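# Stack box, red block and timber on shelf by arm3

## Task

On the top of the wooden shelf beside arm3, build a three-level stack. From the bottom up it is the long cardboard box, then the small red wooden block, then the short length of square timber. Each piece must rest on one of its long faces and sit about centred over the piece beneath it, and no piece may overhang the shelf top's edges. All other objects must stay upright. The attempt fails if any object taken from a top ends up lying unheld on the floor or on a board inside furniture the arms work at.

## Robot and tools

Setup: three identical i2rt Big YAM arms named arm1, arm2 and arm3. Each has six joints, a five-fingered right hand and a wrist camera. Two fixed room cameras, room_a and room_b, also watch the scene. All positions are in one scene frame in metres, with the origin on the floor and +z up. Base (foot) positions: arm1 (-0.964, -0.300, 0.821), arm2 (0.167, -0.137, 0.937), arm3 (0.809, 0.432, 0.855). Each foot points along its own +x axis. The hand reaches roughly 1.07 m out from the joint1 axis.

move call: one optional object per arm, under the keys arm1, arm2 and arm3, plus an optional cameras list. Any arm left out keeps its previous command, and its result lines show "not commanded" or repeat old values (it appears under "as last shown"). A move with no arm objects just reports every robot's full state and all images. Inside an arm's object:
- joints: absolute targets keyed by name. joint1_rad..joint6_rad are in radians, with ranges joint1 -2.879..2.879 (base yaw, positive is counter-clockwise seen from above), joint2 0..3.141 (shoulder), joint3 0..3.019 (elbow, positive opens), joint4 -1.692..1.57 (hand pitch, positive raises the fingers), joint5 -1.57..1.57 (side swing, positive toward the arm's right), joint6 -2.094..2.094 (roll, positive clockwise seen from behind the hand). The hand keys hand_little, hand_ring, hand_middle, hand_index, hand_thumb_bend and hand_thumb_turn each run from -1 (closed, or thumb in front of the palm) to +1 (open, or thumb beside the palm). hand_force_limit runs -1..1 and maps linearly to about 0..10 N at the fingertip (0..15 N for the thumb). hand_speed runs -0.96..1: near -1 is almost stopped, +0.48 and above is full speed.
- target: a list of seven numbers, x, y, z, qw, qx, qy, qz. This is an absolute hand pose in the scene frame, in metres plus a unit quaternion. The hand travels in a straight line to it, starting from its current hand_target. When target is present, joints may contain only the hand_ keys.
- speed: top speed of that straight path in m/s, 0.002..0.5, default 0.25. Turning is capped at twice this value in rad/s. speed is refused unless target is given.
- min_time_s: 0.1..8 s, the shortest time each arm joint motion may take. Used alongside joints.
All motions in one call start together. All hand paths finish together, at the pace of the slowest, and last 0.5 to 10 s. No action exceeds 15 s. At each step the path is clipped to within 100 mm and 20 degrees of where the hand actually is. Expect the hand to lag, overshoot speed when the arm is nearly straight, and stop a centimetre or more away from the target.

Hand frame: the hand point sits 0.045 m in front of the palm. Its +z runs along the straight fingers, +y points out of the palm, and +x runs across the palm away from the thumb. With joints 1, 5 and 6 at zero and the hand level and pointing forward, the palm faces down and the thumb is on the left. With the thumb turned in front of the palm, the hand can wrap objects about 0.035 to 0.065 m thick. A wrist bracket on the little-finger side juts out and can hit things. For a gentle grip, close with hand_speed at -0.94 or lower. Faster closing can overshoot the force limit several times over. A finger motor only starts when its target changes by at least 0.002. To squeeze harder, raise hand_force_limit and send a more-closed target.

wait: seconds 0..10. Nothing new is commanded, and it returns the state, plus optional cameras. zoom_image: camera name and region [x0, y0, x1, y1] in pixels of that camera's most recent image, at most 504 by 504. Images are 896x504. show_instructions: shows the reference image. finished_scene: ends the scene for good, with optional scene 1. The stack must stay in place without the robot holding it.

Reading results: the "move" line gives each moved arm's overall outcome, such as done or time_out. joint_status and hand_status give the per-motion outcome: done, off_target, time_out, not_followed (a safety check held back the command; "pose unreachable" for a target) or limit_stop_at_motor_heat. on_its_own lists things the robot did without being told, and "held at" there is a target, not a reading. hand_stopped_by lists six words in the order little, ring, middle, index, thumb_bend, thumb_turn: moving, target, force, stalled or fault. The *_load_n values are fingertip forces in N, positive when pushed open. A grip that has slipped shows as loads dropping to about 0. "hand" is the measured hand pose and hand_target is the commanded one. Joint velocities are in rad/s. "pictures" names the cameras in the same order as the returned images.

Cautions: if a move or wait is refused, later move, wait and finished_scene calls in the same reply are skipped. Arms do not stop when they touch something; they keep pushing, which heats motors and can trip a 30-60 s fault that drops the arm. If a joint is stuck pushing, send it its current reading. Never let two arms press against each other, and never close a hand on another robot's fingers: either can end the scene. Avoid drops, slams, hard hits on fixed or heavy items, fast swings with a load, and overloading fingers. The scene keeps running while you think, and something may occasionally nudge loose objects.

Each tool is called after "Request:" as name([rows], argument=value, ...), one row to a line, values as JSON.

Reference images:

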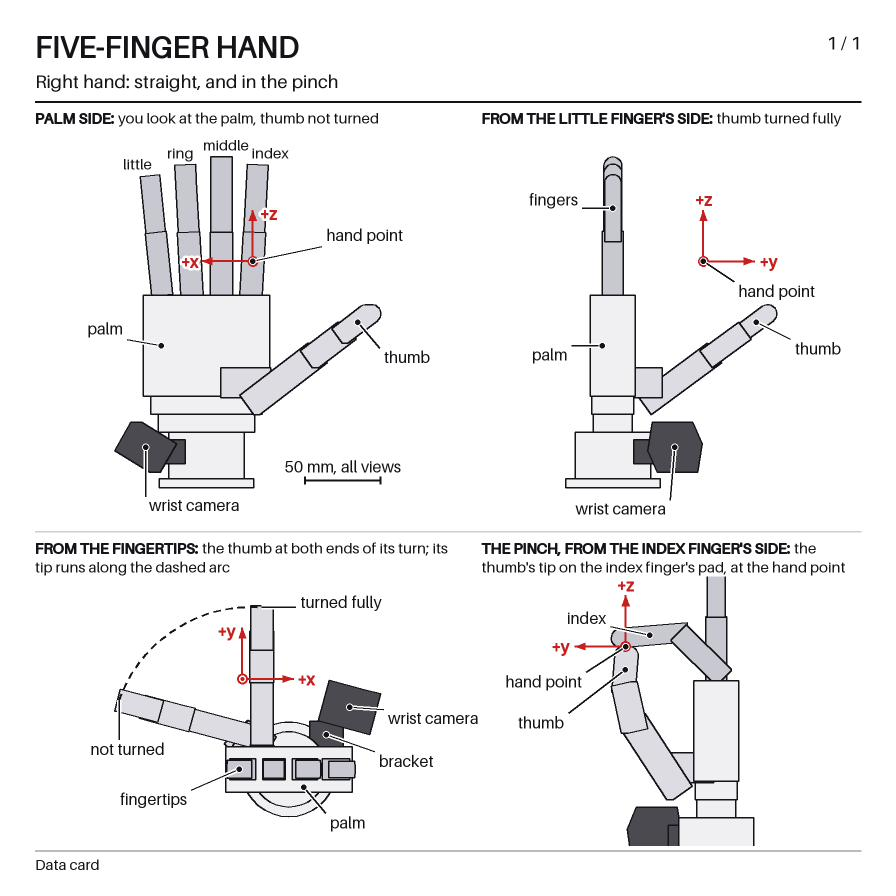

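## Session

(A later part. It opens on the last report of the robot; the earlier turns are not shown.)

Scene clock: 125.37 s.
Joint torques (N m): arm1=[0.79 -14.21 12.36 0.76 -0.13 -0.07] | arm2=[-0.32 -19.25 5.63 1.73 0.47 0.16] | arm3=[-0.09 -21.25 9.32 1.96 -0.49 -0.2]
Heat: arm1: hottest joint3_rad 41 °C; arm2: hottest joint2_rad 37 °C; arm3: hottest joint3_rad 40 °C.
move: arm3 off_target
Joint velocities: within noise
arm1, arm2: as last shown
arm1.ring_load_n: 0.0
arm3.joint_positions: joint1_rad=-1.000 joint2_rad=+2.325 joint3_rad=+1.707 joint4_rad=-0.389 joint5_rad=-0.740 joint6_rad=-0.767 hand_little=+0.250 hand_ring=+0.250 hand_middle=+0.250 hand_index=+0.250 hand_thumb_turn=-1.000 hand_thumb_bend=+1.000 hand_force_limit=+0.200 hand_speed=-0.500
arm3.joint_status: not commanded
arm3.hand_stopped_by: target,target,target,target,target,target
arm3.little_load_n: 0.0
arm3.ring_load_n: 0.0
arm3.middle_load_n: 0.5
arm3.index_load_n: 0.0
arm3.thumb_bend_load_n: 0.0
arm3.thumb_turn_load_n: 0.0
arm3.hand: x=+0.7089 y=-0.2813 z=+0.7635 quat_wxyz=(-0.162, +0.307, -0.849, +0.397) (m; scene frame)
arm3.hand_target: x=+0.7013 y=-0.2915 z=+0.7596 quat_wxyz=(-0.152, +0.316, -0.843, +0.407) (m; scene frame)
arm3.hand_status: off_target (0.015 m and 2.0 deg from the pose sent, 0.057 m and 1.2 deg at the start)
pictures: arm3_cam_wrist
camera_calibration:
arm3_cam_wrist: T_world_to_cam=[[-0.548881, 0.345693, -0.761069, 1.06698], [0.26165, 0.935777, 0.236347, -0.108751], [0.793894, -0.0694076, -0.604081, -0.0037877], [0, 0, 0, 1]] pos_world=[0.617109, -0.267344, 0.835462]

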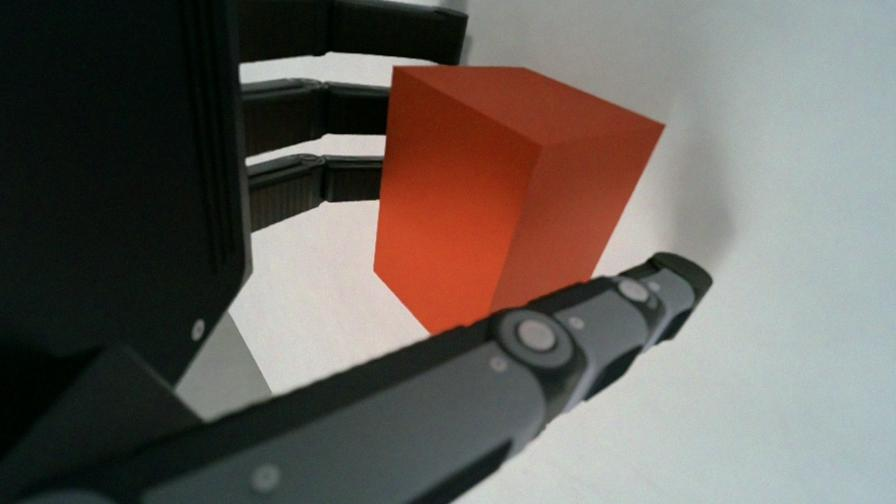

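Request:
move(arm3={"joints": {"hand_speed": -0.93, "hand_force_limit": 0.2, "hand_index": -0.4, "hand_middle": -0.4, "hand_thumb_bend": 0.3}}, cameras=["arm3_cam_wrist"])

Scene clock: 128.57 s.
Joint torques (N m): arm1=[0.79 -14.21 12.37 0.76 -0.13 -0.07] | arm2=[0.26 -19.49 5.79 1.74 0.46 0.19] | arm3=[-0.09 -21.01 9.35 1.98 -0.48 -0.2]
Heat: arm1: hottest joint3_rad 41 °C; arm2: hottest joint2_rad 38 °C; arm3: hottest joint3_rad 41 °C.
move: arm3 off_target
Joint velocities: within noise
arm1, arm2: as last shown
arm2.middle_load_n: -0.5
arm3.joint_positions: joint1_rad=-1.000 joint2_rad=+2.325 joint3_rad=+1.707 joint4_rad=-0.389 joint5_rad=-0.740 joint6_rad=-0.767 hand_little=+0.250 hand_ring=+0.250 hand_middle=-0.050 hand_index=-0.076 hand_thumb_turn=-1.000 hand_thumb_bend=+0.838 hand_force_limit=+0.200 hand_speed=-0.930
arm3.joint_status: hand_middle off_target (ended at -0.050, target -0.400); hand_index off_target (ended at -0.076, target -0.400); hand_thumb_bend off_target (ended at +0.838, target +0.300); the others done
arm3.hand_stopped_by: target,target,force,force,force,target
arm3.little_load_n: 0.0
arm3.ring_load_n: 0.0
arm3.middle_load_n: 5.0
arm3.index_load_n: 6.0
arm3.thumb_bend_load_n: 9.5
arm3.thumb_turn_load_n: -3.0
arm3.hand: x=+0.7089 y=-0.2813 z=+0.7635 quat_wxyz=(-0.162, +0.307, -0.849, +0.397) (m; scene frame)
arm3.hand_target: x=+0.7013 y=-0.2915 z=+0.7596 quat_wxyz=(-0.152, +0.316, -0.843, +0.407) (m; scene frame)
arm3.hand_status: not commanded
pictures: arm3_cam_wrist
camera_calibration:
arm3_cam_wrist: T_world_to_cam=[[-0.548881, 0.345693, -0.761069, 1.06698], [0.26165, 0.935777, 0.236347, -0.108751], [0.793894, -0.0694076, -0.604081, -0.0037877], [0, 0, 0, 1]] pos_world=[0.617109, -0.267344, 0.835462]

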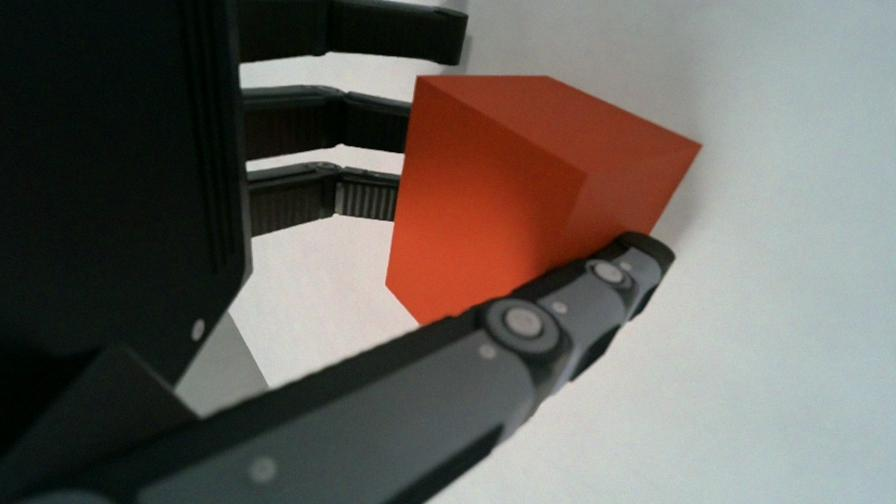

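Request:
move(arm3={"target": [0.705, -0.285, 0.90, 0.1522, -0.3155, 0.8437, -0.4069], "speed": 0.15}, cameras=["arm3_cam_wrist"])

Request:
move(arm3={"joints": {"joint1_rad": 2.0, "joint5_rad": -0.35, "joint6_rad": -0.3}, "min_time_s": 5.5}, cameras=["arm3_cam_wrist", "room_a", "room_b"])

Scene clock: 131.20 s.
Joint torques (N m): arm1=[0.85 -14.27 12.36 0.76 -0.13 -0.07] | arm2=[0.5 -18.78 5.94 1.85 0.46 0.15] | arm3=[-0.03 -23.24 11.58 0.66 -0.45 -0.17]
Heat: arm1: hottest joint3_rad 41 °C; arm2: hottest joint2_rad 38 °C; arm3: hottest joint3_rad 41 °C.
move: arm3 off_target
Joint velocities: within noise
arm1, arm2: as last shown
arm1.little_load_n: -0.5
arm1.ring_load_n: 0.5
arm2.middle_load_n: 0.0
arm3.joint_positions: joint1_rad=-1.000 joint2_rad=+2.157 joint3_rad=+1.731 joint4_rad=-0.603 joint5_rad=-0.740 joint6_rad=-0.775 hand_little=+0.250 hand_ring=+0.250 hand_middle=-0.050 hand_index=-0.076 hand_thumb_turn=-1.000 hand_thumb_bend=+0.838 hand_force_limit=+0.200 hand_speed=-0.930
arm3.joint_status: not commanded
arm3.hand_stopped_by: target,target,force,force,force,target
arm3.little_load_n: 0.0
arm3.ring_load_n: 0.0
arm3.middle_load_n: 5.0
arm3.index_load_n: 6.0
arm3.thumb_bend_load_n: 10.0
arm3.thumb_turn_load_n: -3.5
arm3.hand: x=+0.7131 y=-0.2709 z=+0.8733 quat_wxyz=(-0.167, +0.307, -0.852, +0.390) (m; scene frame)
arm3.hand_target: x=+0.7045 y=-0.2854 z=+0.8991 quat_wxyz=(-0.151, +0.318, -0.843, +0.407) (m; scene frame)
arm3.hand_status: off_target (0.031 m and 2.9 deg from the pose sent, 0.137 m and 2.0 deg at the start)
pictures: arm3_cam_wrist
camera_calibration:
arm3_cam_wrist: T_world_to_cam=[[-0.54864, 0.356736, -0.756131, 1.14785], [0.25669, 0.932592, 0.253737, -0.158077], [0.795678, -0.0548812, -0.603228, 0.0618612], [0, 0, 0, 1]] pos_world=[0.62111, -0.258662, 0.945349]

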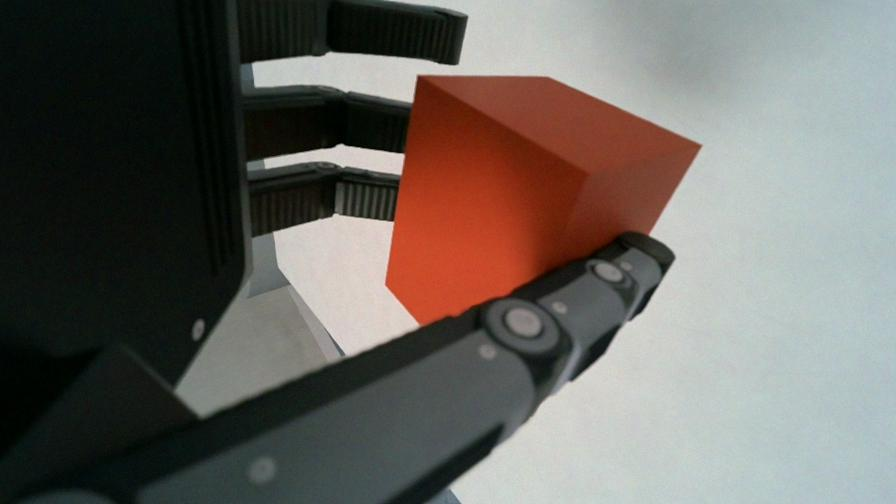

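Scene clock: 137.60 s.
Joint torques (N m): arm1=[0.79 -14.21 12.36 0.75 -0.13 -0.07] | arm2=[0.09 -19.49 5.87 1.73 0.44 0.12] | arm3=[0.26 -23.41 11.6 0.73 -0.06 0.23]
Heat: arm1: hottest joint3_rad 41 °C; arm2: hottest joint2_rad 38 °C; arm3: hottest joint3_rad 41 °C.
move: arm3 done
Joint velocities: within noise
arm1, arm2: as last shown
arm1.little_load_n: 0.0
arm1.ring_load_n: 0.0
arm3.joint_positions: joint1_rad=+2.001 joint2_rad=+2.157 joint3_rad=+1.731 joint4_rad=-0.603 joint5_rad=-0.353 joint6_rad=-0.321 hand_little=+0.250 hand_ring=+0.250 hand_middle=-0.050 hand_index=-0.076 hand_thumb_turn=-1.000 hand_thumb_bend=+0.838 hand_force_limit=+0.200 hand_speed=-0.930
arm3.joint_status: all done
arm3.hand_stopped_by: target,target,force,force,force,target
arm3.little_load_n: 0.0
arm3.ring_load_n: 0.0
arm3.middle_load_n: 5.0
arm3.index_load_n: 6.0
arm3.thumb_bend_load_n: 9.5
arm3.thumb_turn_load_n: -3.5
arm3.hand: x=+1.0427 y=+1.1052 z=+0.8534 quat_wxyz=(-0.309, +0.949, -0.012, -0.065) (m; scene frame)
arm3.hand_target: x=+1.0549 y=+1.1181 z=+0.8802 quat_wxyz=(-0.327, +0.943, -0.023, -0.057) (m; scene frame)
arm3.hand_status: not commanded
pictures: arm3_cam_wrist, room_a, room_b
camera_calibration:
arm3_cam_wrist: T_world_to_cam=[[0.15285, -0.788629, -0.595568, 1.22008], [-0.755411, -0.481795, 0.444103, 0.93517], [-0.637174, 0.382018, -0.669381, 0.930727], [0, 0, 0, 1]] pos_world=[1.11298, 1.0572, 0.934339]

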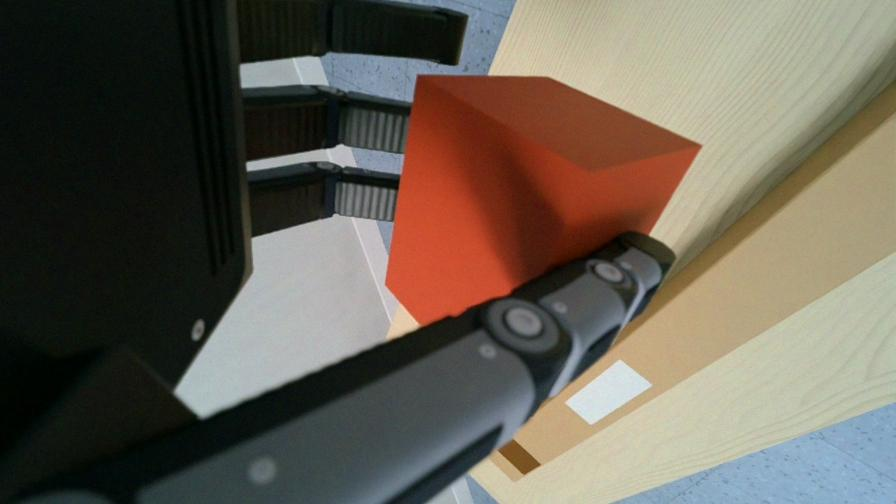

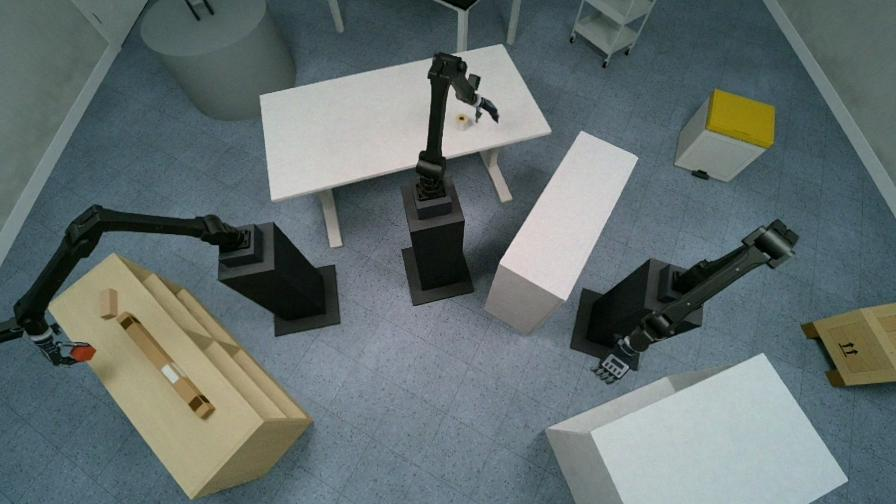

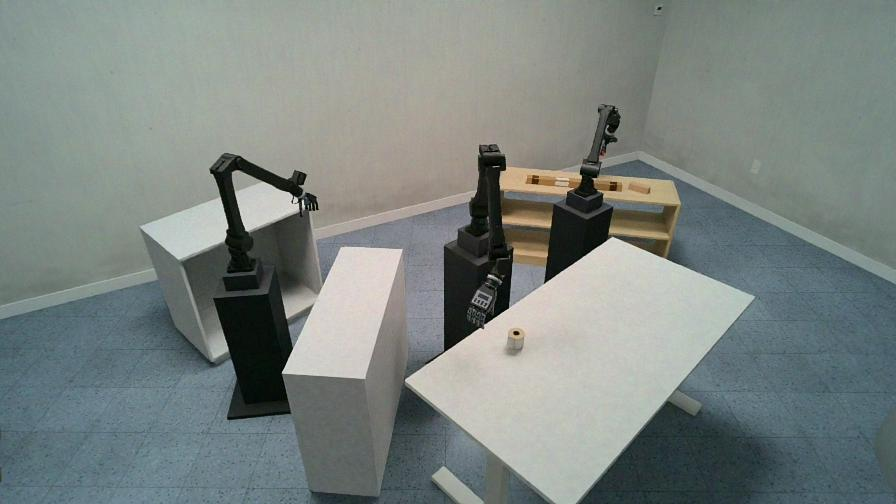

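Request:
zoom_image(camera="arm3_cam_wrist", region=[420, 330, 680, 504])

Scaled by 1.938.

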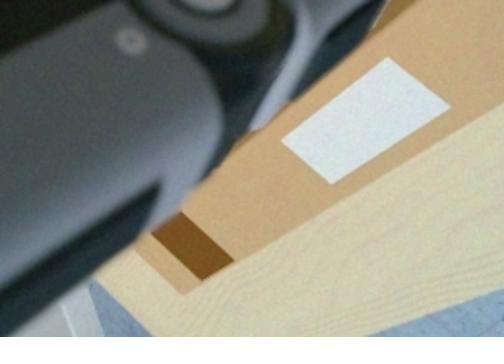

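Request:
move(arm3={"target": [0.862, 1.045, 0.80, 0.4288, -0.8991, 0.0787, -0.0375], "speed": 0.15}, cameras=["arm3_cam_wrist"])

Scene clock: 141.93 s.
Joint torques (N m): arm1=[0.79 -14.21 12.36 0.76 -0.13 -0.07] | arm2=[-0.21 -19.84 5.78 1.66 0.47 0.15] | arm3=[1.14 -17.79 6 2.81 0.23 0.17]
Heat: arm1: hottest joint3_rad 41 °C; arm2: hottest joint2_rad 38 °C; arm3: hottest joint3_rad 41 °C.
move: arm3 off_target
Joint velocities: within noise
arm1, arm2: as last shown
arm3.joint_positions: joint1_rad=+2.315 joint2_rad=+1.926 joint3_rad=+0.991 joint4_rad=+0.213 joint5_rad=+0.046 joint6_rad=-0.002 hand_little=+0.250 hand_ring=+0.250 hand_middle=-0.050 hand_index=-0.076 hand_thumb_turn=-1.000 hand_thumb_bend=+0.838 hand_force_limit=+0.200 hand_speed=-0.930
arm3.joint_status: not commanded
arm3.hand_stopped_by: target,target,force,force,force,target
arm3.little_load_n: 0.0
arm3.ring_load_n: 0.0
arm3.middle_load_n: 5.0
arm3.index_load_n: 6.0
arm3.thumb_bend_load_n: 10.0
arm3.thumb_turn_load_n: -3.0
arm3.hand: x=+0.8637 y=+1.0359 z=+0.7870 quat_wxyz=(-0.410, +0.909, -0.069, +0.042) (m; scene frame)
arm3.hand_target: x=+0.8617 y=+1.0450 z=+0.8013 quat_wxyz=(-0.429, +0.899, -0.077, +0.038) (m; scene frame)
arm3.hand_status: off_target (0.016 m and 2.7 deg from the pose sent, 0.198 m and 20.5 deg at the start)
pictures: arm3_cam_wrist
camera_calibration:
arm3_cam_wrist: T_world_to_cam=[[0.123659, -0.675762, -0.726673, 1.16465], [-0.893569, -0.394302, 0.214617, 1.00527], [-0.431559, 0.622793, -0.652599, 0.358481], [0, 0, 0, 1]] pos_world=[0.908968, 0.960147, 0.864514]

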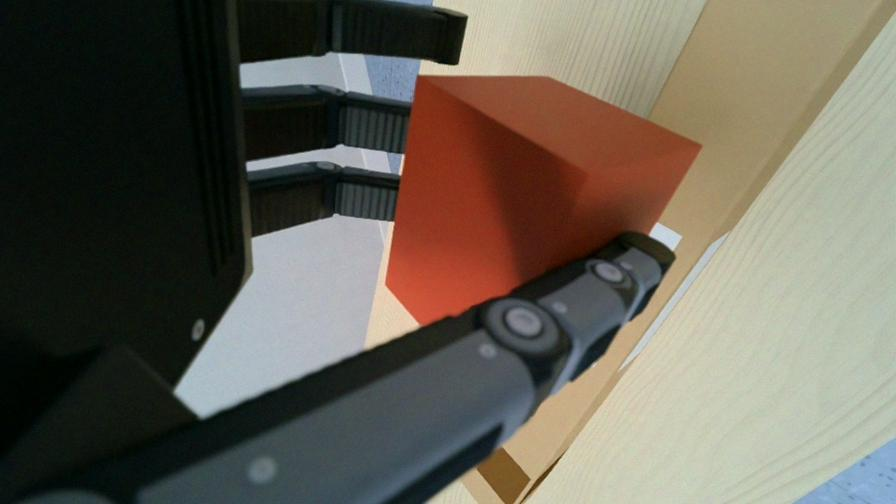

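Request:
zoom_image(camera="arm3_cam_wrist", region=[440, 200, 800, 504])

Request:
zoom_image(camera="arm3_cam_wrist", region=[596, 0, 896, 250])

Scaled by 1.400.

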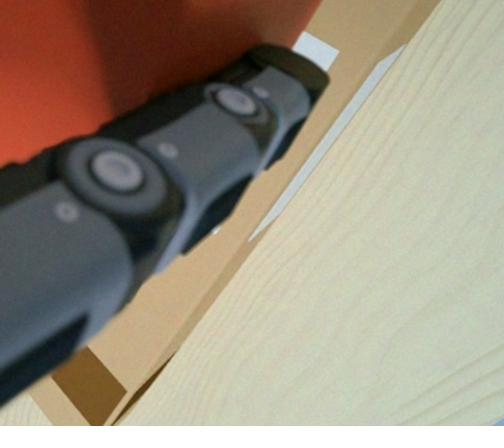

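Scaled by 1.680.

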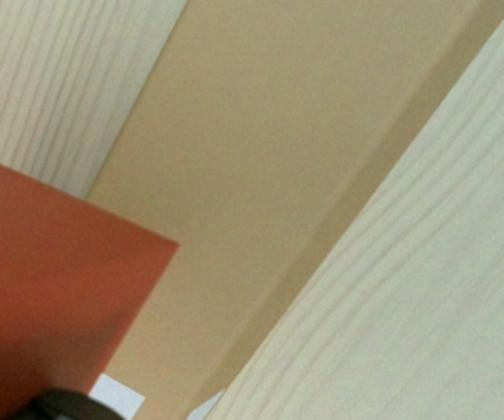

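Request:
move(arm3={"target": [0.870, 1.037, 0.735, 0.4418, -0.8920, 0.0859, -0.0425], "speed": 0.1}, cameras=["arm3_cam_wrist"])

Scene clock: 145.13 s.
Joint torques (N m): arm1=[0.79 -14.15 12.37 0.76 -0.13 -0.07] | arm2=[-0.03 -19.84 5.82 1.83 0.45 0.19] | arm3=[-0.09 -15.5 5.14 2.88 0.26 0.2]
Heat: arm1: hottest joint3_rad 41 °C; arm2: hottest joint2_rad 38 °C; arm3: hottest joint3_rad 41 °C.
move: arm3 off_target
Joint velocities: within noise
arm1: as last shown
arm2.joint_positions: joint1_rad=-0.597 joint2_rad=+1.915 joint3_rad=+0.971 joint4_rad=+0.111 joint5_rad=+0.575 joint6_rad=+0.516 hand_little=+0.250 hand_ring=+0.250 hand_middle=+0.280 hand_index=+0.280 hand_thumb_turn=-1.000 hand_thumb_bend=+1.000 hand_force_limit=+0.200 hand_speed=-0.850
arm2.joint_status: not commanded
arm2.hand_stopped_by: target,target,target,target,target,target
arm2.little_load_n: 0.0
arm2.ring_load_n: 0.0
arm2.middle_load_n: 0.0
arm2.index_load_n: 0.0
arm2.thumb_bend_load_n: 0.0
arm2.thumb_turn_load_n: 0.0
arm2.hand: x=+0.1871 y=-0.7294 z=+0.8686 quat_wxyz=(+0.142, -0.270, -0.858, +0.412) (m; scene frame)
arm2.hand_target: x=+0.1893 y=-0.7310 z=+0.8805 quat_wxyz=(+0.136, -0.277, -0.854, +0.419) (m; scene frame)
arm2.hand_status: not commanded
arm3.joint_positions: joint1_rad=+2.315 joint2_rad=+2.048 joint3_rad=+0.946 joint4_rad=+0.434 joint5_rad=+0.046 joint6_rad=+0.001 hand_little=+0.250 hand_ring=+0.250 hand_middle=-0.050 hand_index=-0.076 hand_thumb_turn=-1.000 hand_thumb_bend=+0.838 hand_force_limit=+0.200 hand_speed=-0.930
arm3.joint_status: not commanded
arm3.hand_stopped_by: target,target,force,force,force,target
arm3.little_load_n: 0.0
arm3.ring_load_n: 0.0
arm3.middle_load_n: 5.0
arm3.index_load_n: 6.0
arm3.thumb_bend_load_n: 10.0
arm3.thumb_turn_load_n: -3.0
arm3.hand: x=+0.8625 y=+1.0327 z=+0.7362 quat_wxyz=(-0.434, +0.897, -0.070, +0.042) (m; scene frame)
arm3.hand_target: x=+0.8697 y=+1.0366 z=+0.7359 quat_wxyz=(-0.442, +0.892, -0.086, +0.042) (m; scene frame)
arm3.hand_status: off_target (0.009 m and 2.1 deg from the pose sent, 0.052 m and 4.6 deg at the start)
pictures: arm3_cam_wrist
camera_calibration:
arm3_cam_wrist: T_world_to_cam=[[0.125237, -0.636137, -0.761344, 1.10903], [-0.895528, -0.402771, 0.189224, 1.043], [-0.42702, 0.658107, -0.62012, 0.262553], [0, 0, 0, 1]] pos_world=[0.907264, 0.952801, 0.809809]

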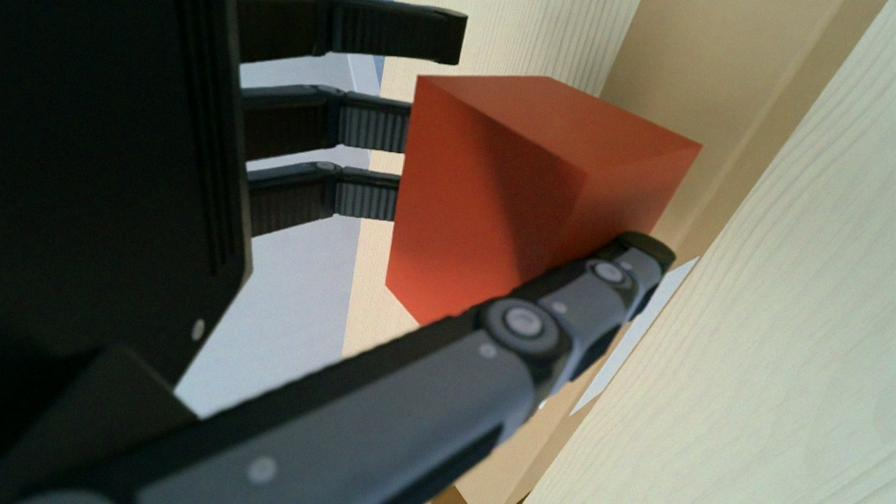

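Request:
move(arm3={"target": [0.881, 1.033, 0.703, 0.4341, -0.8961, 0.0863, -0.0418], "speed": 0.06}, cameras=["arm3_cam_wrist"])

Scene clock: 146.80 s.
Joint torques (N m): arm1=[0.79 -14.21 12.36 0.76 -0.13 -0.07] | arm2=[-0.21 -19.55 5.82 1.74 0.43 0.15] | arm3=[-0.21 -15.5 5.83 2.86 -0.05 0.06]
Heat: arm1: hottest joint3_rad 41 °C; arm2: hottest joint2_rad 38 °C; arm3: hottest joint3_rad 41 °C.
move: arm3 off_target
Joint velocities: within noise
arm1, arm2: as last shown
arm1.thumb_bend_load_n: -0.5
arm3.joint_positions: joint1_rad=+2.291 joint2_rad=+2.124 joint3_rad=+0.946 joint4_rad=+0.478 joint5_rad=+0.038 joint6_rad=+0.001 hand_little=+0.250 hand_ring=+0.250 hand_middle=-0.050 hand_index=-0.076 hand_thumb_turn=-1.000 hand_thumb_bend=+0.838 hand_force_limit=+0.200 hand_speed=-0.930
arm3.joint_status: not commanded
arm3.hand_stopped_by: target,target,force,force,force,target
arm3.little_load_n: 0.0
arm3.ring_load_n: 0.0
arm3.middle_load_n: 5.0
arm3.index_load_n: 6.0
arm3.thumb_bend_load_n: 10.0
arm3.thumb_turn_load_n: -3.0
arm3.hand: x=+0.8737 y=+1.0210 z=+0.7005 quat_wxyz=(-0.420, +0.903, -0.080, +0.043) (m; scene frame)
arm3.hand_target: x=+0.8823 y=+1.0320 z=+0.7031 quat_wxyz=(-0.433, +0.896, -0.088, +0.044) (m; scene frame)
arm3.hand_status: off_target (0.014 m and 1.9 deg from the pose sent, 0.038 m and 1.9 deg at the start)
pictures: arm3_cam_wrist
camera_calibration:
arm3_cam_wrist: T_world_to_cam=[[0.106573, -0.660745, -0.743007, 1.10153], [-0.900852, -0.380445, 0.209111, 1.02307], [-0.420842, 0.647053, -0.635778, 0.26975], [0, 0, 0, 1]] pos_world=[0.917768, 0.942508, 0.776006]

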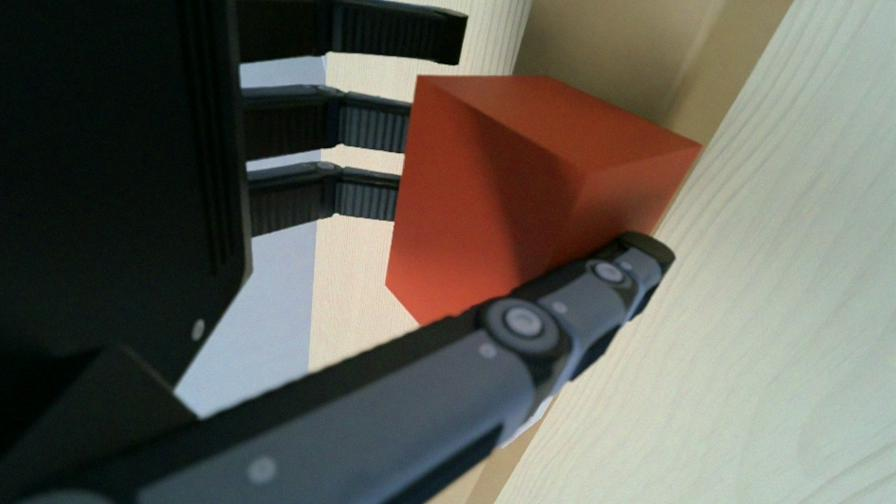

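Request:
move(arm3={"target": [0.884, 1.051, 0.703, 0.4341, -0.8961, 0.0863, -0.0418], "speed": 0.06}, cameras=["arm3_cam_wrist"])

Scene clock: 148.73 s.
Joint torques (N m): arm1=[0.79 -14.15 12.38 0.76 -0.13 -0.07] | arm2=[0.73 -19.14 5.78 1.65 0.41 0.13] | arm3=[-0.15 -15.97 6.9 1.42 -0.04 0.06]
Heat: arm1: hottest joint3_rad 42 °C; arm2: hottest joint2_rad 38 °C; arm3: hottest joint3_rad 41 °C.
move: arm3 off_target
Joint velocities: within noise
arm1.joint_positions: joint1_rad=-0.606 joint2_rad=+1.573 joint3_rad=+0.876 joint4_rad=-0.018 joint5_rad=-0.217 joint6_rad=-0.156 hand_little=+0.250 hand_ring=+0.250 hand_middle=+0.280 hand_index=+0.280 hand_thumb_turn=-1.000 hand_thumb_bend=+1.000 hand_force_limit=+0.200 hand_speed=-0.850
arm1.joint_status: not commanded
arm1.hand_stopped_by: target,target,target,target,target,target
arm1.little_load_n: 0.0
arm1.ring_load_n: 0.0
arm1.middle_load_n: 0.0
arm1.index_load_n: 0.0
arm1.thumb_bend_load_n: 0.0
arm1.thumb_turn_load_n: 0.0
arm1.hand: x=-0.7795 y=+0.2081 z=+0.8639 quat_wxyz=(-0.421, +0.902, -0.093, +0.034) (m; scene frame)
arm1.hand_target: x=-0.7726 y=+0.2290 z=+0.8958 quat_wxyz=(-0.445, +0.890, -0.085, +0.042) (m; scene frame)
arm1.hand_status: not commanded
arm2: as last shown
arm3.joint_positions: joint1_rad=+2.291 joint2_rad=+2.143 joint3_rad=+0.992 joint4_rad=+0.478 joint5_rad=+0.033 joint6_rad=+0.001 hand_little=+0.250 hand_ring=+0.250 hand_middle=-0.050 hand_index=-0.076 hand_thumb_turn=-1.000 hand_thumb_bend=+0.838 hand_force_limit=+0.200 hand_speed=-0.930
arm3.joint_status: not commanded
arm3.hand_stopped_by: target,target,force,force,force,target
arm3.little_load_n: 0.0
arm3.ring_load_n: 0.0
arm3.middle_load_n: 4.5
arm3.index_load_n: 6.0
arm3.thumb_bend_load_n: 10.0
arm3.thumb_turn_load_n: -3.0
arm3.hand: x=+0.8759 y=+1.0413 z=+0.7037 quat_wxyz=(-0.432, +0.897, -0.078, +0.042) (m; scene frame)
arm3.hand_target: x=+0.8839 y=+1.0501 z=+0.7024 quat_wxyz=(-0.434, +0.896, -0.086, +0.042) (m; scene frame)
arm3.hand_status: off_target (0.013 m and 0.9 deg from the pose sent, 0.032 m and 1.9 deg at the start)
pictures: arm3_cam_wrist
camera_calibration:
arm3_cam_wrist: T_world_to_cam=[[0.109494, -0.640652, -0.759985, 1.10564], [-0.899819, -0.388722, 0.198044, 1.0476], [-0.4223, 0.662164, -0.619033, 0.233429], [0, 0, 0, 1]] pos_world=[0.920167, 0.96099, 0.777302]

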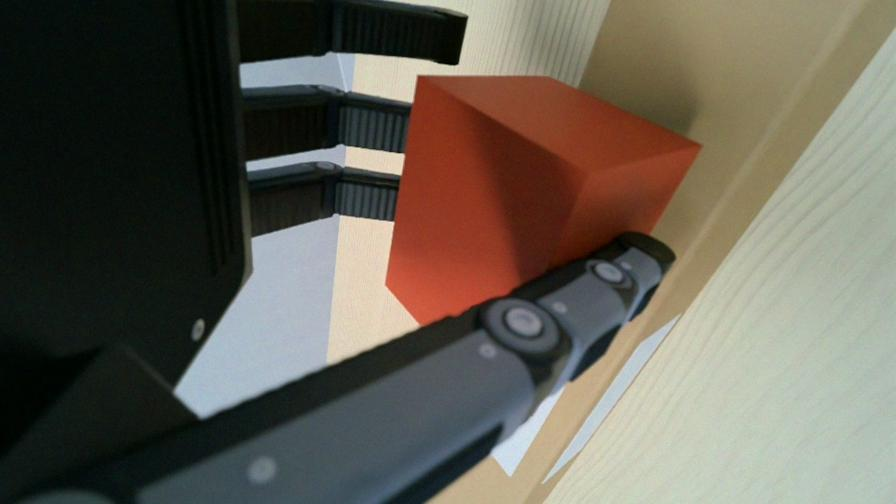

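Request:
move(arm3={"target": [0.884, 1.050, 0.690, 0.4341, -0.8961, 0.0863, -0.0418], "speed": 0.05}, cameras=["arm3_cam_wrist"])

Scene clock: 150.10 s.
Joint torques (N m): arm1=[0.79 -14.21 12.37 0.76 -0.13 -0.07] | arm2=[-0.09 -19.19 5.85 1.76 0.47 0.16] | arm3=[-0.21 -14.8 6.37 2.59 -0.01 0.05]
Heat: arm1: hottest joint3_rad 42 °C; arm2: hottest joint2_rad 38 °C; arm3: hottest joint3_rad 41 °C.
move: arm3 off_target
Joint velocities: within noise
arm1, arm2: as last shown
arm2.index_load_n: -0.5
arm3.joint_positions: joint1_rad=+2.291 joint2_rad=+2.160 joint3_rad=+1.003 joint4_rad=+0.478 joint5_rad=+0.029 joint6_rad=+0.007 hand_little=+0.250 hand_ring=+0.250 hand_middle=-0.050 hand_index=-0.076 hand_thumb_turn=-1.000 hand_thumb_bend=+0.838 hand_force_limit=+0.200 hand_speed=-0.930
arm3.joint_status: not commanded
arm3.hand_stopped_by: target,target,force,force,force,target
arm3.little_load_n: 0.0
arm3.ring_load_n: 0.0
arm3.middle_load_n: 4.5
arm3.index_load_n: 5.0
arm3.thumb_bend_load_n: 9.5
arm3.thumb_turn_load_n: -3.0
arm3.hand: x=+0.8748 y=+1.0427 z=+0.6975 quat_wxyz=(-0.430, +0.899, -0.080, +0.039) (m; scene frame)
arm3.hand_target: x=+0.8829 y=+1.0504 z=+0.6912 quat_wxyz=(-0.435, +0.895, -0.088, +0.039) (m; scene frame)
arm3.hand_status: off_target (0.014 m and 1.0 deg from the pose sent, 0.018 m and 0.9 deg at the start)
pictures: arm3_cam_wrist
camera_calibration:
arm3_cam_wrist: T_world_to_cam=[[0.10296, -0.644285, -0.757823, 1.10999], [-0.898159, -0.387617, 0.207517, 1.0391], [-0.427445, 0.65928, -0.61858, 0.235301], [0, 0, 0, 1]] pos_world=[0.919574, 0.962793, 0.771094]

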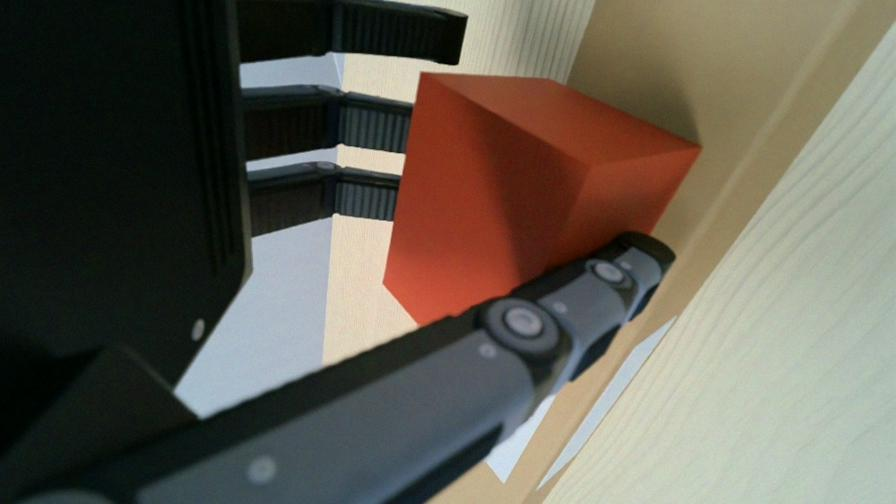

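Request:
move(arm3={"target": [0.884, 1.049, 0.684, 0.4341, -0.8961, 0.0863, -0.0418], "speed": 0.05}, cameras=["arm3_cam_wrist", "room_b"])

Request:
zoom_image(camera="room_b", region=[500, 150, 660, 220])

Scene clock: 151.30 s.
Joint torques (N m): arm1=[0.79 -14.15 12.36 0.76 -0.13 -0.07] | arm2=[-0.03 -18.9 5.82 1.77 0.42 0.16] | arm3=[-0.21 -14.04 6.05 2.41 0.13 -0.01]
Heat: arm1: hottest joint3_rad 42 °C; arm2: hottest joint2_rad 38 °C; arm3: hottest joint3_rad 41 °C.
move: arm3 off_target
Joint velocities: within noise
arm1, arm2: as last shown
arm2.index_load_n: 0.0
arm3.joint_positions: joint1_rad=+2.291 joint2_rad=+2.168 joint3_rad=+1.006 joint4_rad=+0.496 joint5_rad=+0.026 joint6_rad=+0.007 hand_little=+0.250 hand_ring=+0.250 hand_middle=-0.050 hand_index=-0.076 hand_thumb_turn=-1.000 hand_thumb_bend=+0.838 hand_force_limit=+0.200 hand_speed=-0.930
arm3.joint_status: not commanded
arm3.hand_stopped_by: target,target,force,force,force,target
arm3.little_load_n: 0.0
arm3.ring_load_n: 0.0
arm3.middle_load_n: 5.0
arm3.index_load_n: 5.0
arm3.thumb_bend_load_n: 9.0
arm3.thumb_turn_load_n: -3.5
arm3.hand: x=+0.8747 y=+1.0462 z=+0.6972 quat_wxyz=(-0.436, +0.896, -0.079, +0.038) (m; scene frame)
arm3.hand_target: x=+0.8832 y=+1.0480 z=+0.6840 quat_wxyz=(-0.434, +0.896, -0.086, +0.040) (m; scene frame)
arm3.hand_status: off_target (0.016 m and 0.9 deg from the pose sent, 0.017 m and 1.0 deg at the start)
pictures: arm3_cam_wrist, room_b
camera_calibration:
arm3_cam_wrist: T_world_to_cam=[[0.104506, -0.633404, -0.766732, 1.10544], [-0.897358, -0.392423, 0.201873, 1.04876], [-0.428751, 0.666936, -0.6094, 0.21945], [0, 0, 0, 1]] pos_world=[0.919674, 0.965384, 0.769592]

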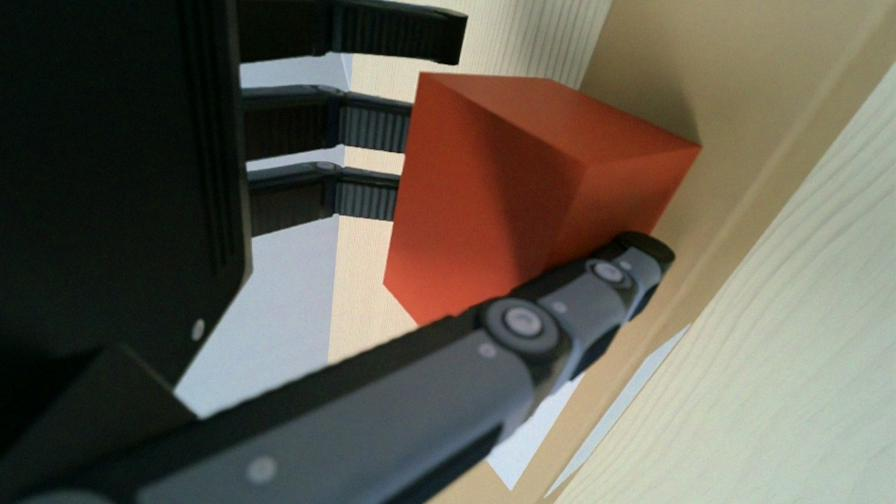

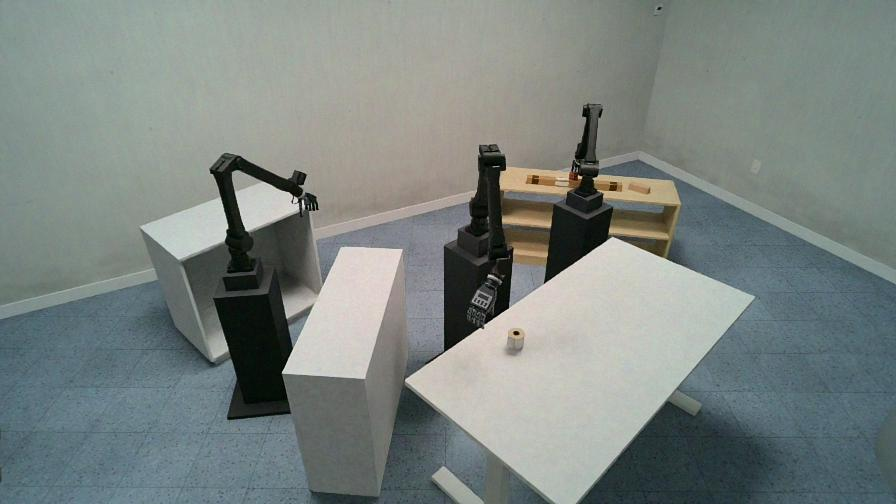

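Scaled by 3.150.

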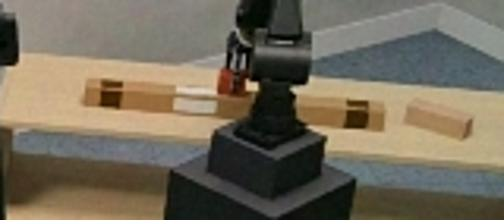

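Request:
zoom_image(camera="arm3_cam_wrist", region=[560, 0, 896, 330])

Scaled by 1.500.

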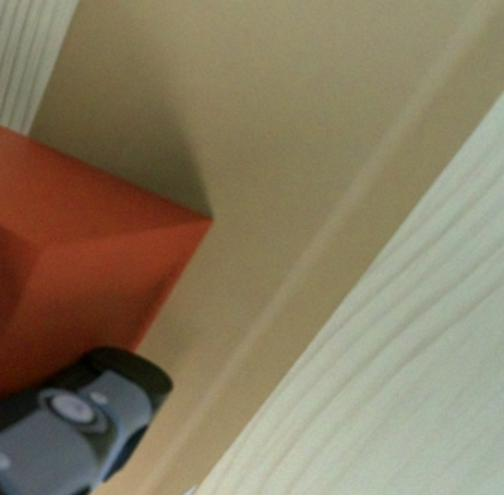

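Request:
move(arm3={"target": [0.882, 1.040, 0.706, 0.4341, -0.8961, 0.0863, -0.0418], "speed": 0.05}, cameras=["arm3_cam_wrist"])

Request:
zoom_image(camera="arm3_cam_wrist", region=[560, 0, 896, 330])

Scene clock: 153.77 s.
Joint torques (N m): arm1=[0.79 -14.15 12.37 0.76 -0.13 -0.07] | arm2=[0.26 -19.55 5.83 1.81 0.42 0.21] | arm3=[-0.09 -18.84 4.29 1.36 0.29 0.03]
Heat: arm1: hottest joint3_rad 42 °C; arm2: hottest joint2_rad 38 °C; arm3: hottest joint3_rad 41 °C.
move: arm3 off_target
Joint velocities: within noise
arm1, arm2: as last shown
arm3.joint_positions: joint1_rad=+2.291 joint2_rad=+2.157 joint3_rad=+0.987 joint4_rad=+0.493 joint5_rad=+0.027 joint6_rad=+0.007 hand_little=+0.250 hand_ring=+0.250 hand_middle=-0.050 hand_index=-0.076 hand_thumb_turn=-1.000 hand_thumb_bend=+0.838 hand_force_limit=+0.200 hand_speed=-0.930
arm3.joint_status: not commanded
arm3.hand_stopped_by: target,target,force,force,force,target
arm3.little_load_n: 0.0
arm3.ring_load_n: 0.0
arm3.middle_load_n: 5.0
arm3.index_load_n: 5.5
arm3.thumb_bend_load_n: 9.0
arm3.thumb_turn_load_n: -3.0
arm3.hand: x=+0.8738 y=+1.0383 z=+0.6970 quat_wxyz=(-0.431, +0.898, -0.080, +0.038) (m; scene frame)
arm3.hand_target: x=+0.8819 y=+1.0394 z=+0.7053 quat_wxyz=(-0.433, +0.896, -0.086, +0.042) (m; scene frame)
arm3.hand_status: off_target (0.012 m and 1.0 deg from the pose sent, 0.013 m and 0.9 deg at the start)
pictures: arm3_cam_wrist
camera_calibration:
arm3_cam_wrist: T_world_to_cam=[[0.103378, -0.641714, -0.759944, 1.10528], [-0.897616, -0.389332, 0.206655, 1.03858], [-0.428484, 0.660775, -0.616262, 0.235233], [0, 0, 0, 1]] pos_world=[0.918775, 0.958192, 0.770293]

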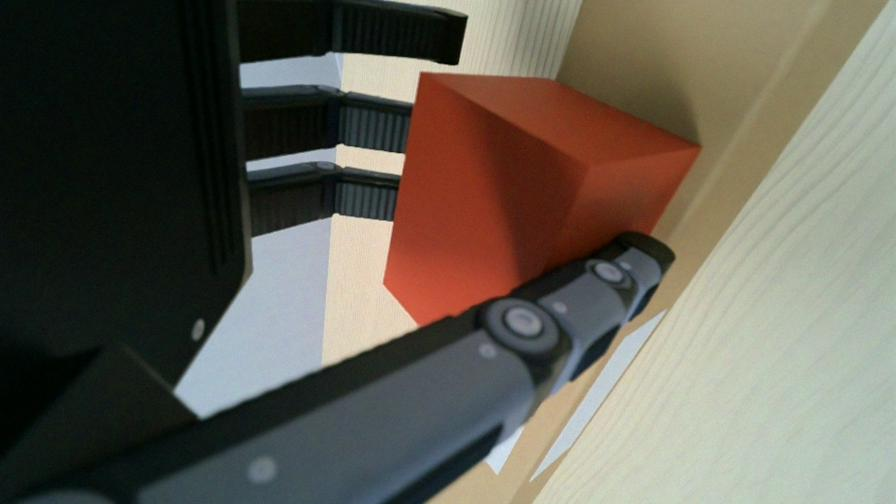

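Scaled by 1.500.

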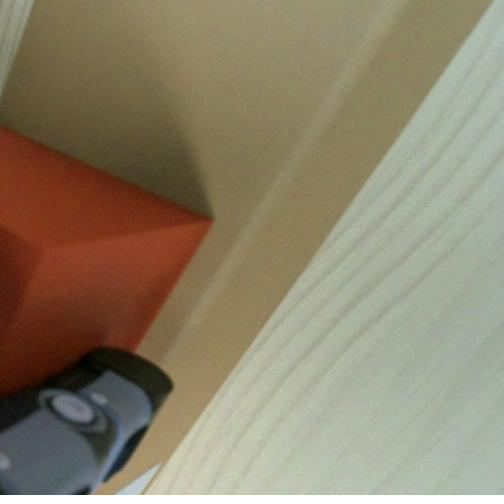

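Request:
move(arm3={"target": [0.882, 1.033, 0.698, 0.4341, -0.8961, 0.0863, -0.0418], "speed": 0.05}, cameras=["arm3_cam_wrist"])

Request:
zoom_image(camera="arm3_cam_wrist", region=[560, 0, 896, 330])

Scene clock: 155.27 s.
Joint torques (N m): arm1=[0.85 -14.21 12.37 0.75 -0.13 -0.07] | arm2=[-0.09 -18.9 5.94 1.8 0.43 0.16] | arm3=[-0.26 -17.44 3.75 2.45 0.18 -0.02]
Heat: arm1: hottest joint3_rad 42 °C; arm2: hottest joint2_rad 38 °C; arm3: hottest joint3_rad 41 °C.
move: arm3 done
Joint velocities: within noise
arm1, arm2: as last shown
arm2.middle_load_n: -0.5
arm2.thumb_turn_load_n: 0.5
arm3.joint_positions: joint1_rad=+2.291 joint2_rad=+2.154 joint3_rad=+0.978 joint4_rad=+0.498 joint5_rad=+0.027 joint6_rad=+0.007 hand_little=+0.250 hand_ring=+0.250 hand_middle=-0.050 hand_index=-0.076 hand_thumb_turn=-1.000 hand_thumb_bend=+0.838 hand_force_limit=+0.200 hand_speed=-0.930
arm3.joint_status: not commanded
arm3.hand_stopped_by: target,target,force,force,force,target
arm3.little_load_n: -0.5
arm3.ring_load_n: 0.0
arm3.middle_load_n: 5.0
arm3.index_load_n: 5.0
arm3.thumb_bend_load_n: 9.0
arm3.thumb_turn_load_n: -3.0
arm3.hand: x=+0.8733 y=+1.0350 z=+0.6967 quat_wxyz=(-0.430, +0.898, -0.080, +0.038) (m; scene frame)
arm3.hand_target: x=+0.8819 y=+1.0333 z=+0.6984 quat_wxyz=(-0.434, +0.896, -0.086, +0.042) (m; scene frame)
arm3.hand_status: done (0.009 m and 1.0 deg from the pose sent, 0.010 m and 1.0 deg at the start)
pictures: arm3_cam_wrist
camera_calibration:
arm3_cam_wrist: T_world_to_cam=[[0.103145, -0.642867, -0.759002, 1.10364], [-0.897553, -0.389017, 0.20752, 1.03592], [-0.428672, 0.65984, -0.617132, 0.238684], [0, 0, 0, 1]] pos_world=[0.918275, 0.954993, 0.769993]

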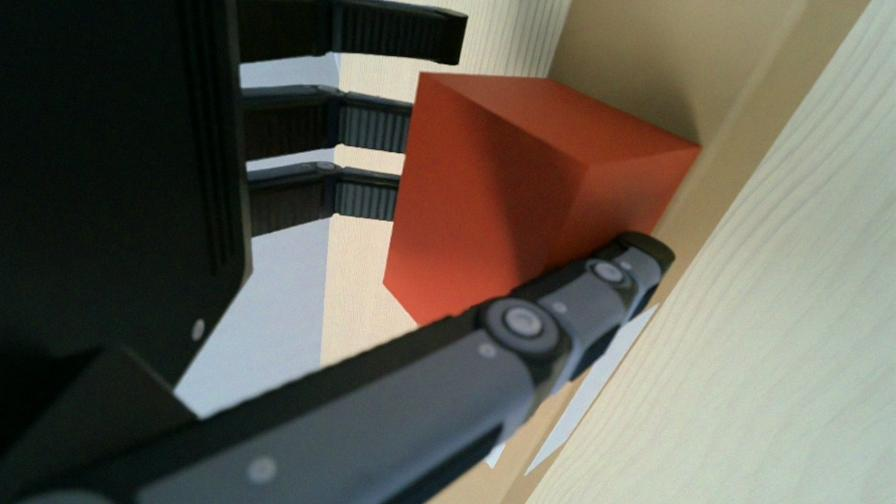

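Scaled by 1.500.

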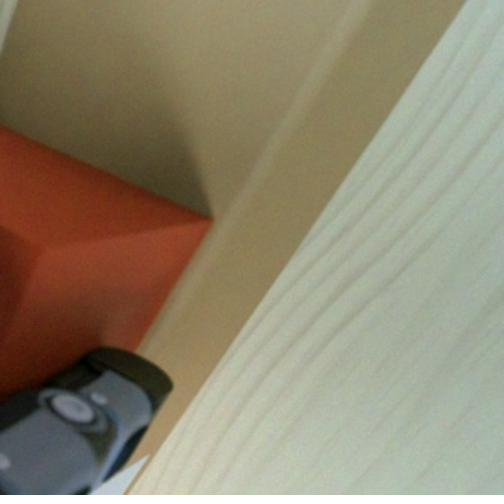

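Request:
move(arm3={"target": [0.882, 1.030, 0.690, 0.4341, -0.8961, 0.0863, -0.0418], "speed": 0.05}, cameras=["arm3_cam_wrist"])

Scene clock: 156.53 s.
Joint torques (N m): arm1=[0.79 -14.21 12.37 0.75 -0.13 -0.07] | arm2=[-0.03 -19.6 5.91 1.77 0.45 0.17] | arm3=[-0.38 -15.62 3.95 2.67 0.13 -0.02]
Heat: arm1: hottest joint3_rad 42 °C; arm2: hottest joint2_rad 38 °C; arm3: hottest joint3_rad 41 °C.
move: arm3 off_target
Joint velocities: within noise
arm1, arm2: as last shown
arm1.little_load_n: -0.5
arm2.middle_load_n: 0.0
arm2.thumb_turn_load_n: 0.0
arm3.joint_positions: joint1_rad=+2.291 joint2_rad=+2.154 joint3_rad=+0.971 joint4_rad=+0.516 joint5_rad=+0.027 joint6_rad=+0.007 hand_little=+0.250 hand_ring=+0.250 hand_middle=-0.050 hand_index=-0.076 hand_thumb_turn=-1.000 hand_thumb_bend=+0.838 hand_force_limit=+0.200 hand_speed=-0.930
arm3.joint_status: not commanded
arm3.hand_stopped_by: target,target,force,force,force,target
arm3.little_load_n: 0.0
arm3.ring_load_n: 0.0
arm3.middle_load_n: 5.0
arm3.index_load_n: 5.5
arm3.thumb_bend_load_n: 9.0
arm3.thumb_turn_load_n: -3.0
arm3.hand: x=+0.8733 y=+1.0346 z=+0.6974 quat_wxyz=(-0.435, +0.896, -0.080, +0.038) (m; scene frame)
arm3.hand_target: x=+0.8817 y=+1.0301 z=+0.6904 quat_wxyz=(-0.434, +0.896, -0.086, +0.042) (m; scene frame)
arm3.hand_status: off_target (0.012 m and 0.9 deg from the pose sent, 0.012 m and 1.0 deg at the start)
pictures: arm3_cam_wrist
camera_calibration:
arm3_cam_wrist: T_world_to_cam=[[0.104304, -0.634786, -0.765616, 1.09921], [-0.897951, -0.391052, 0.201896, 1.04191], [-0.427557, 0.666427, -0.610795, 0.227208], [0, 0, 0, 1]] pos_world=[0.918074, 0.953785, 0.769993]

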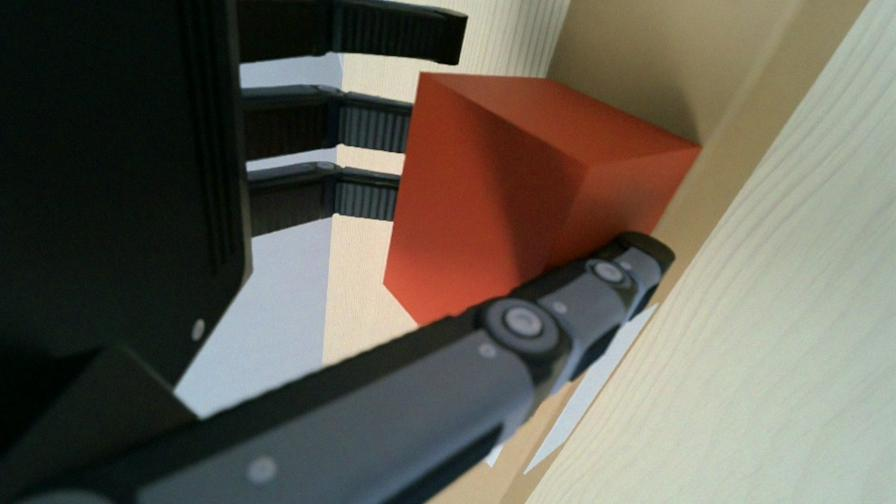

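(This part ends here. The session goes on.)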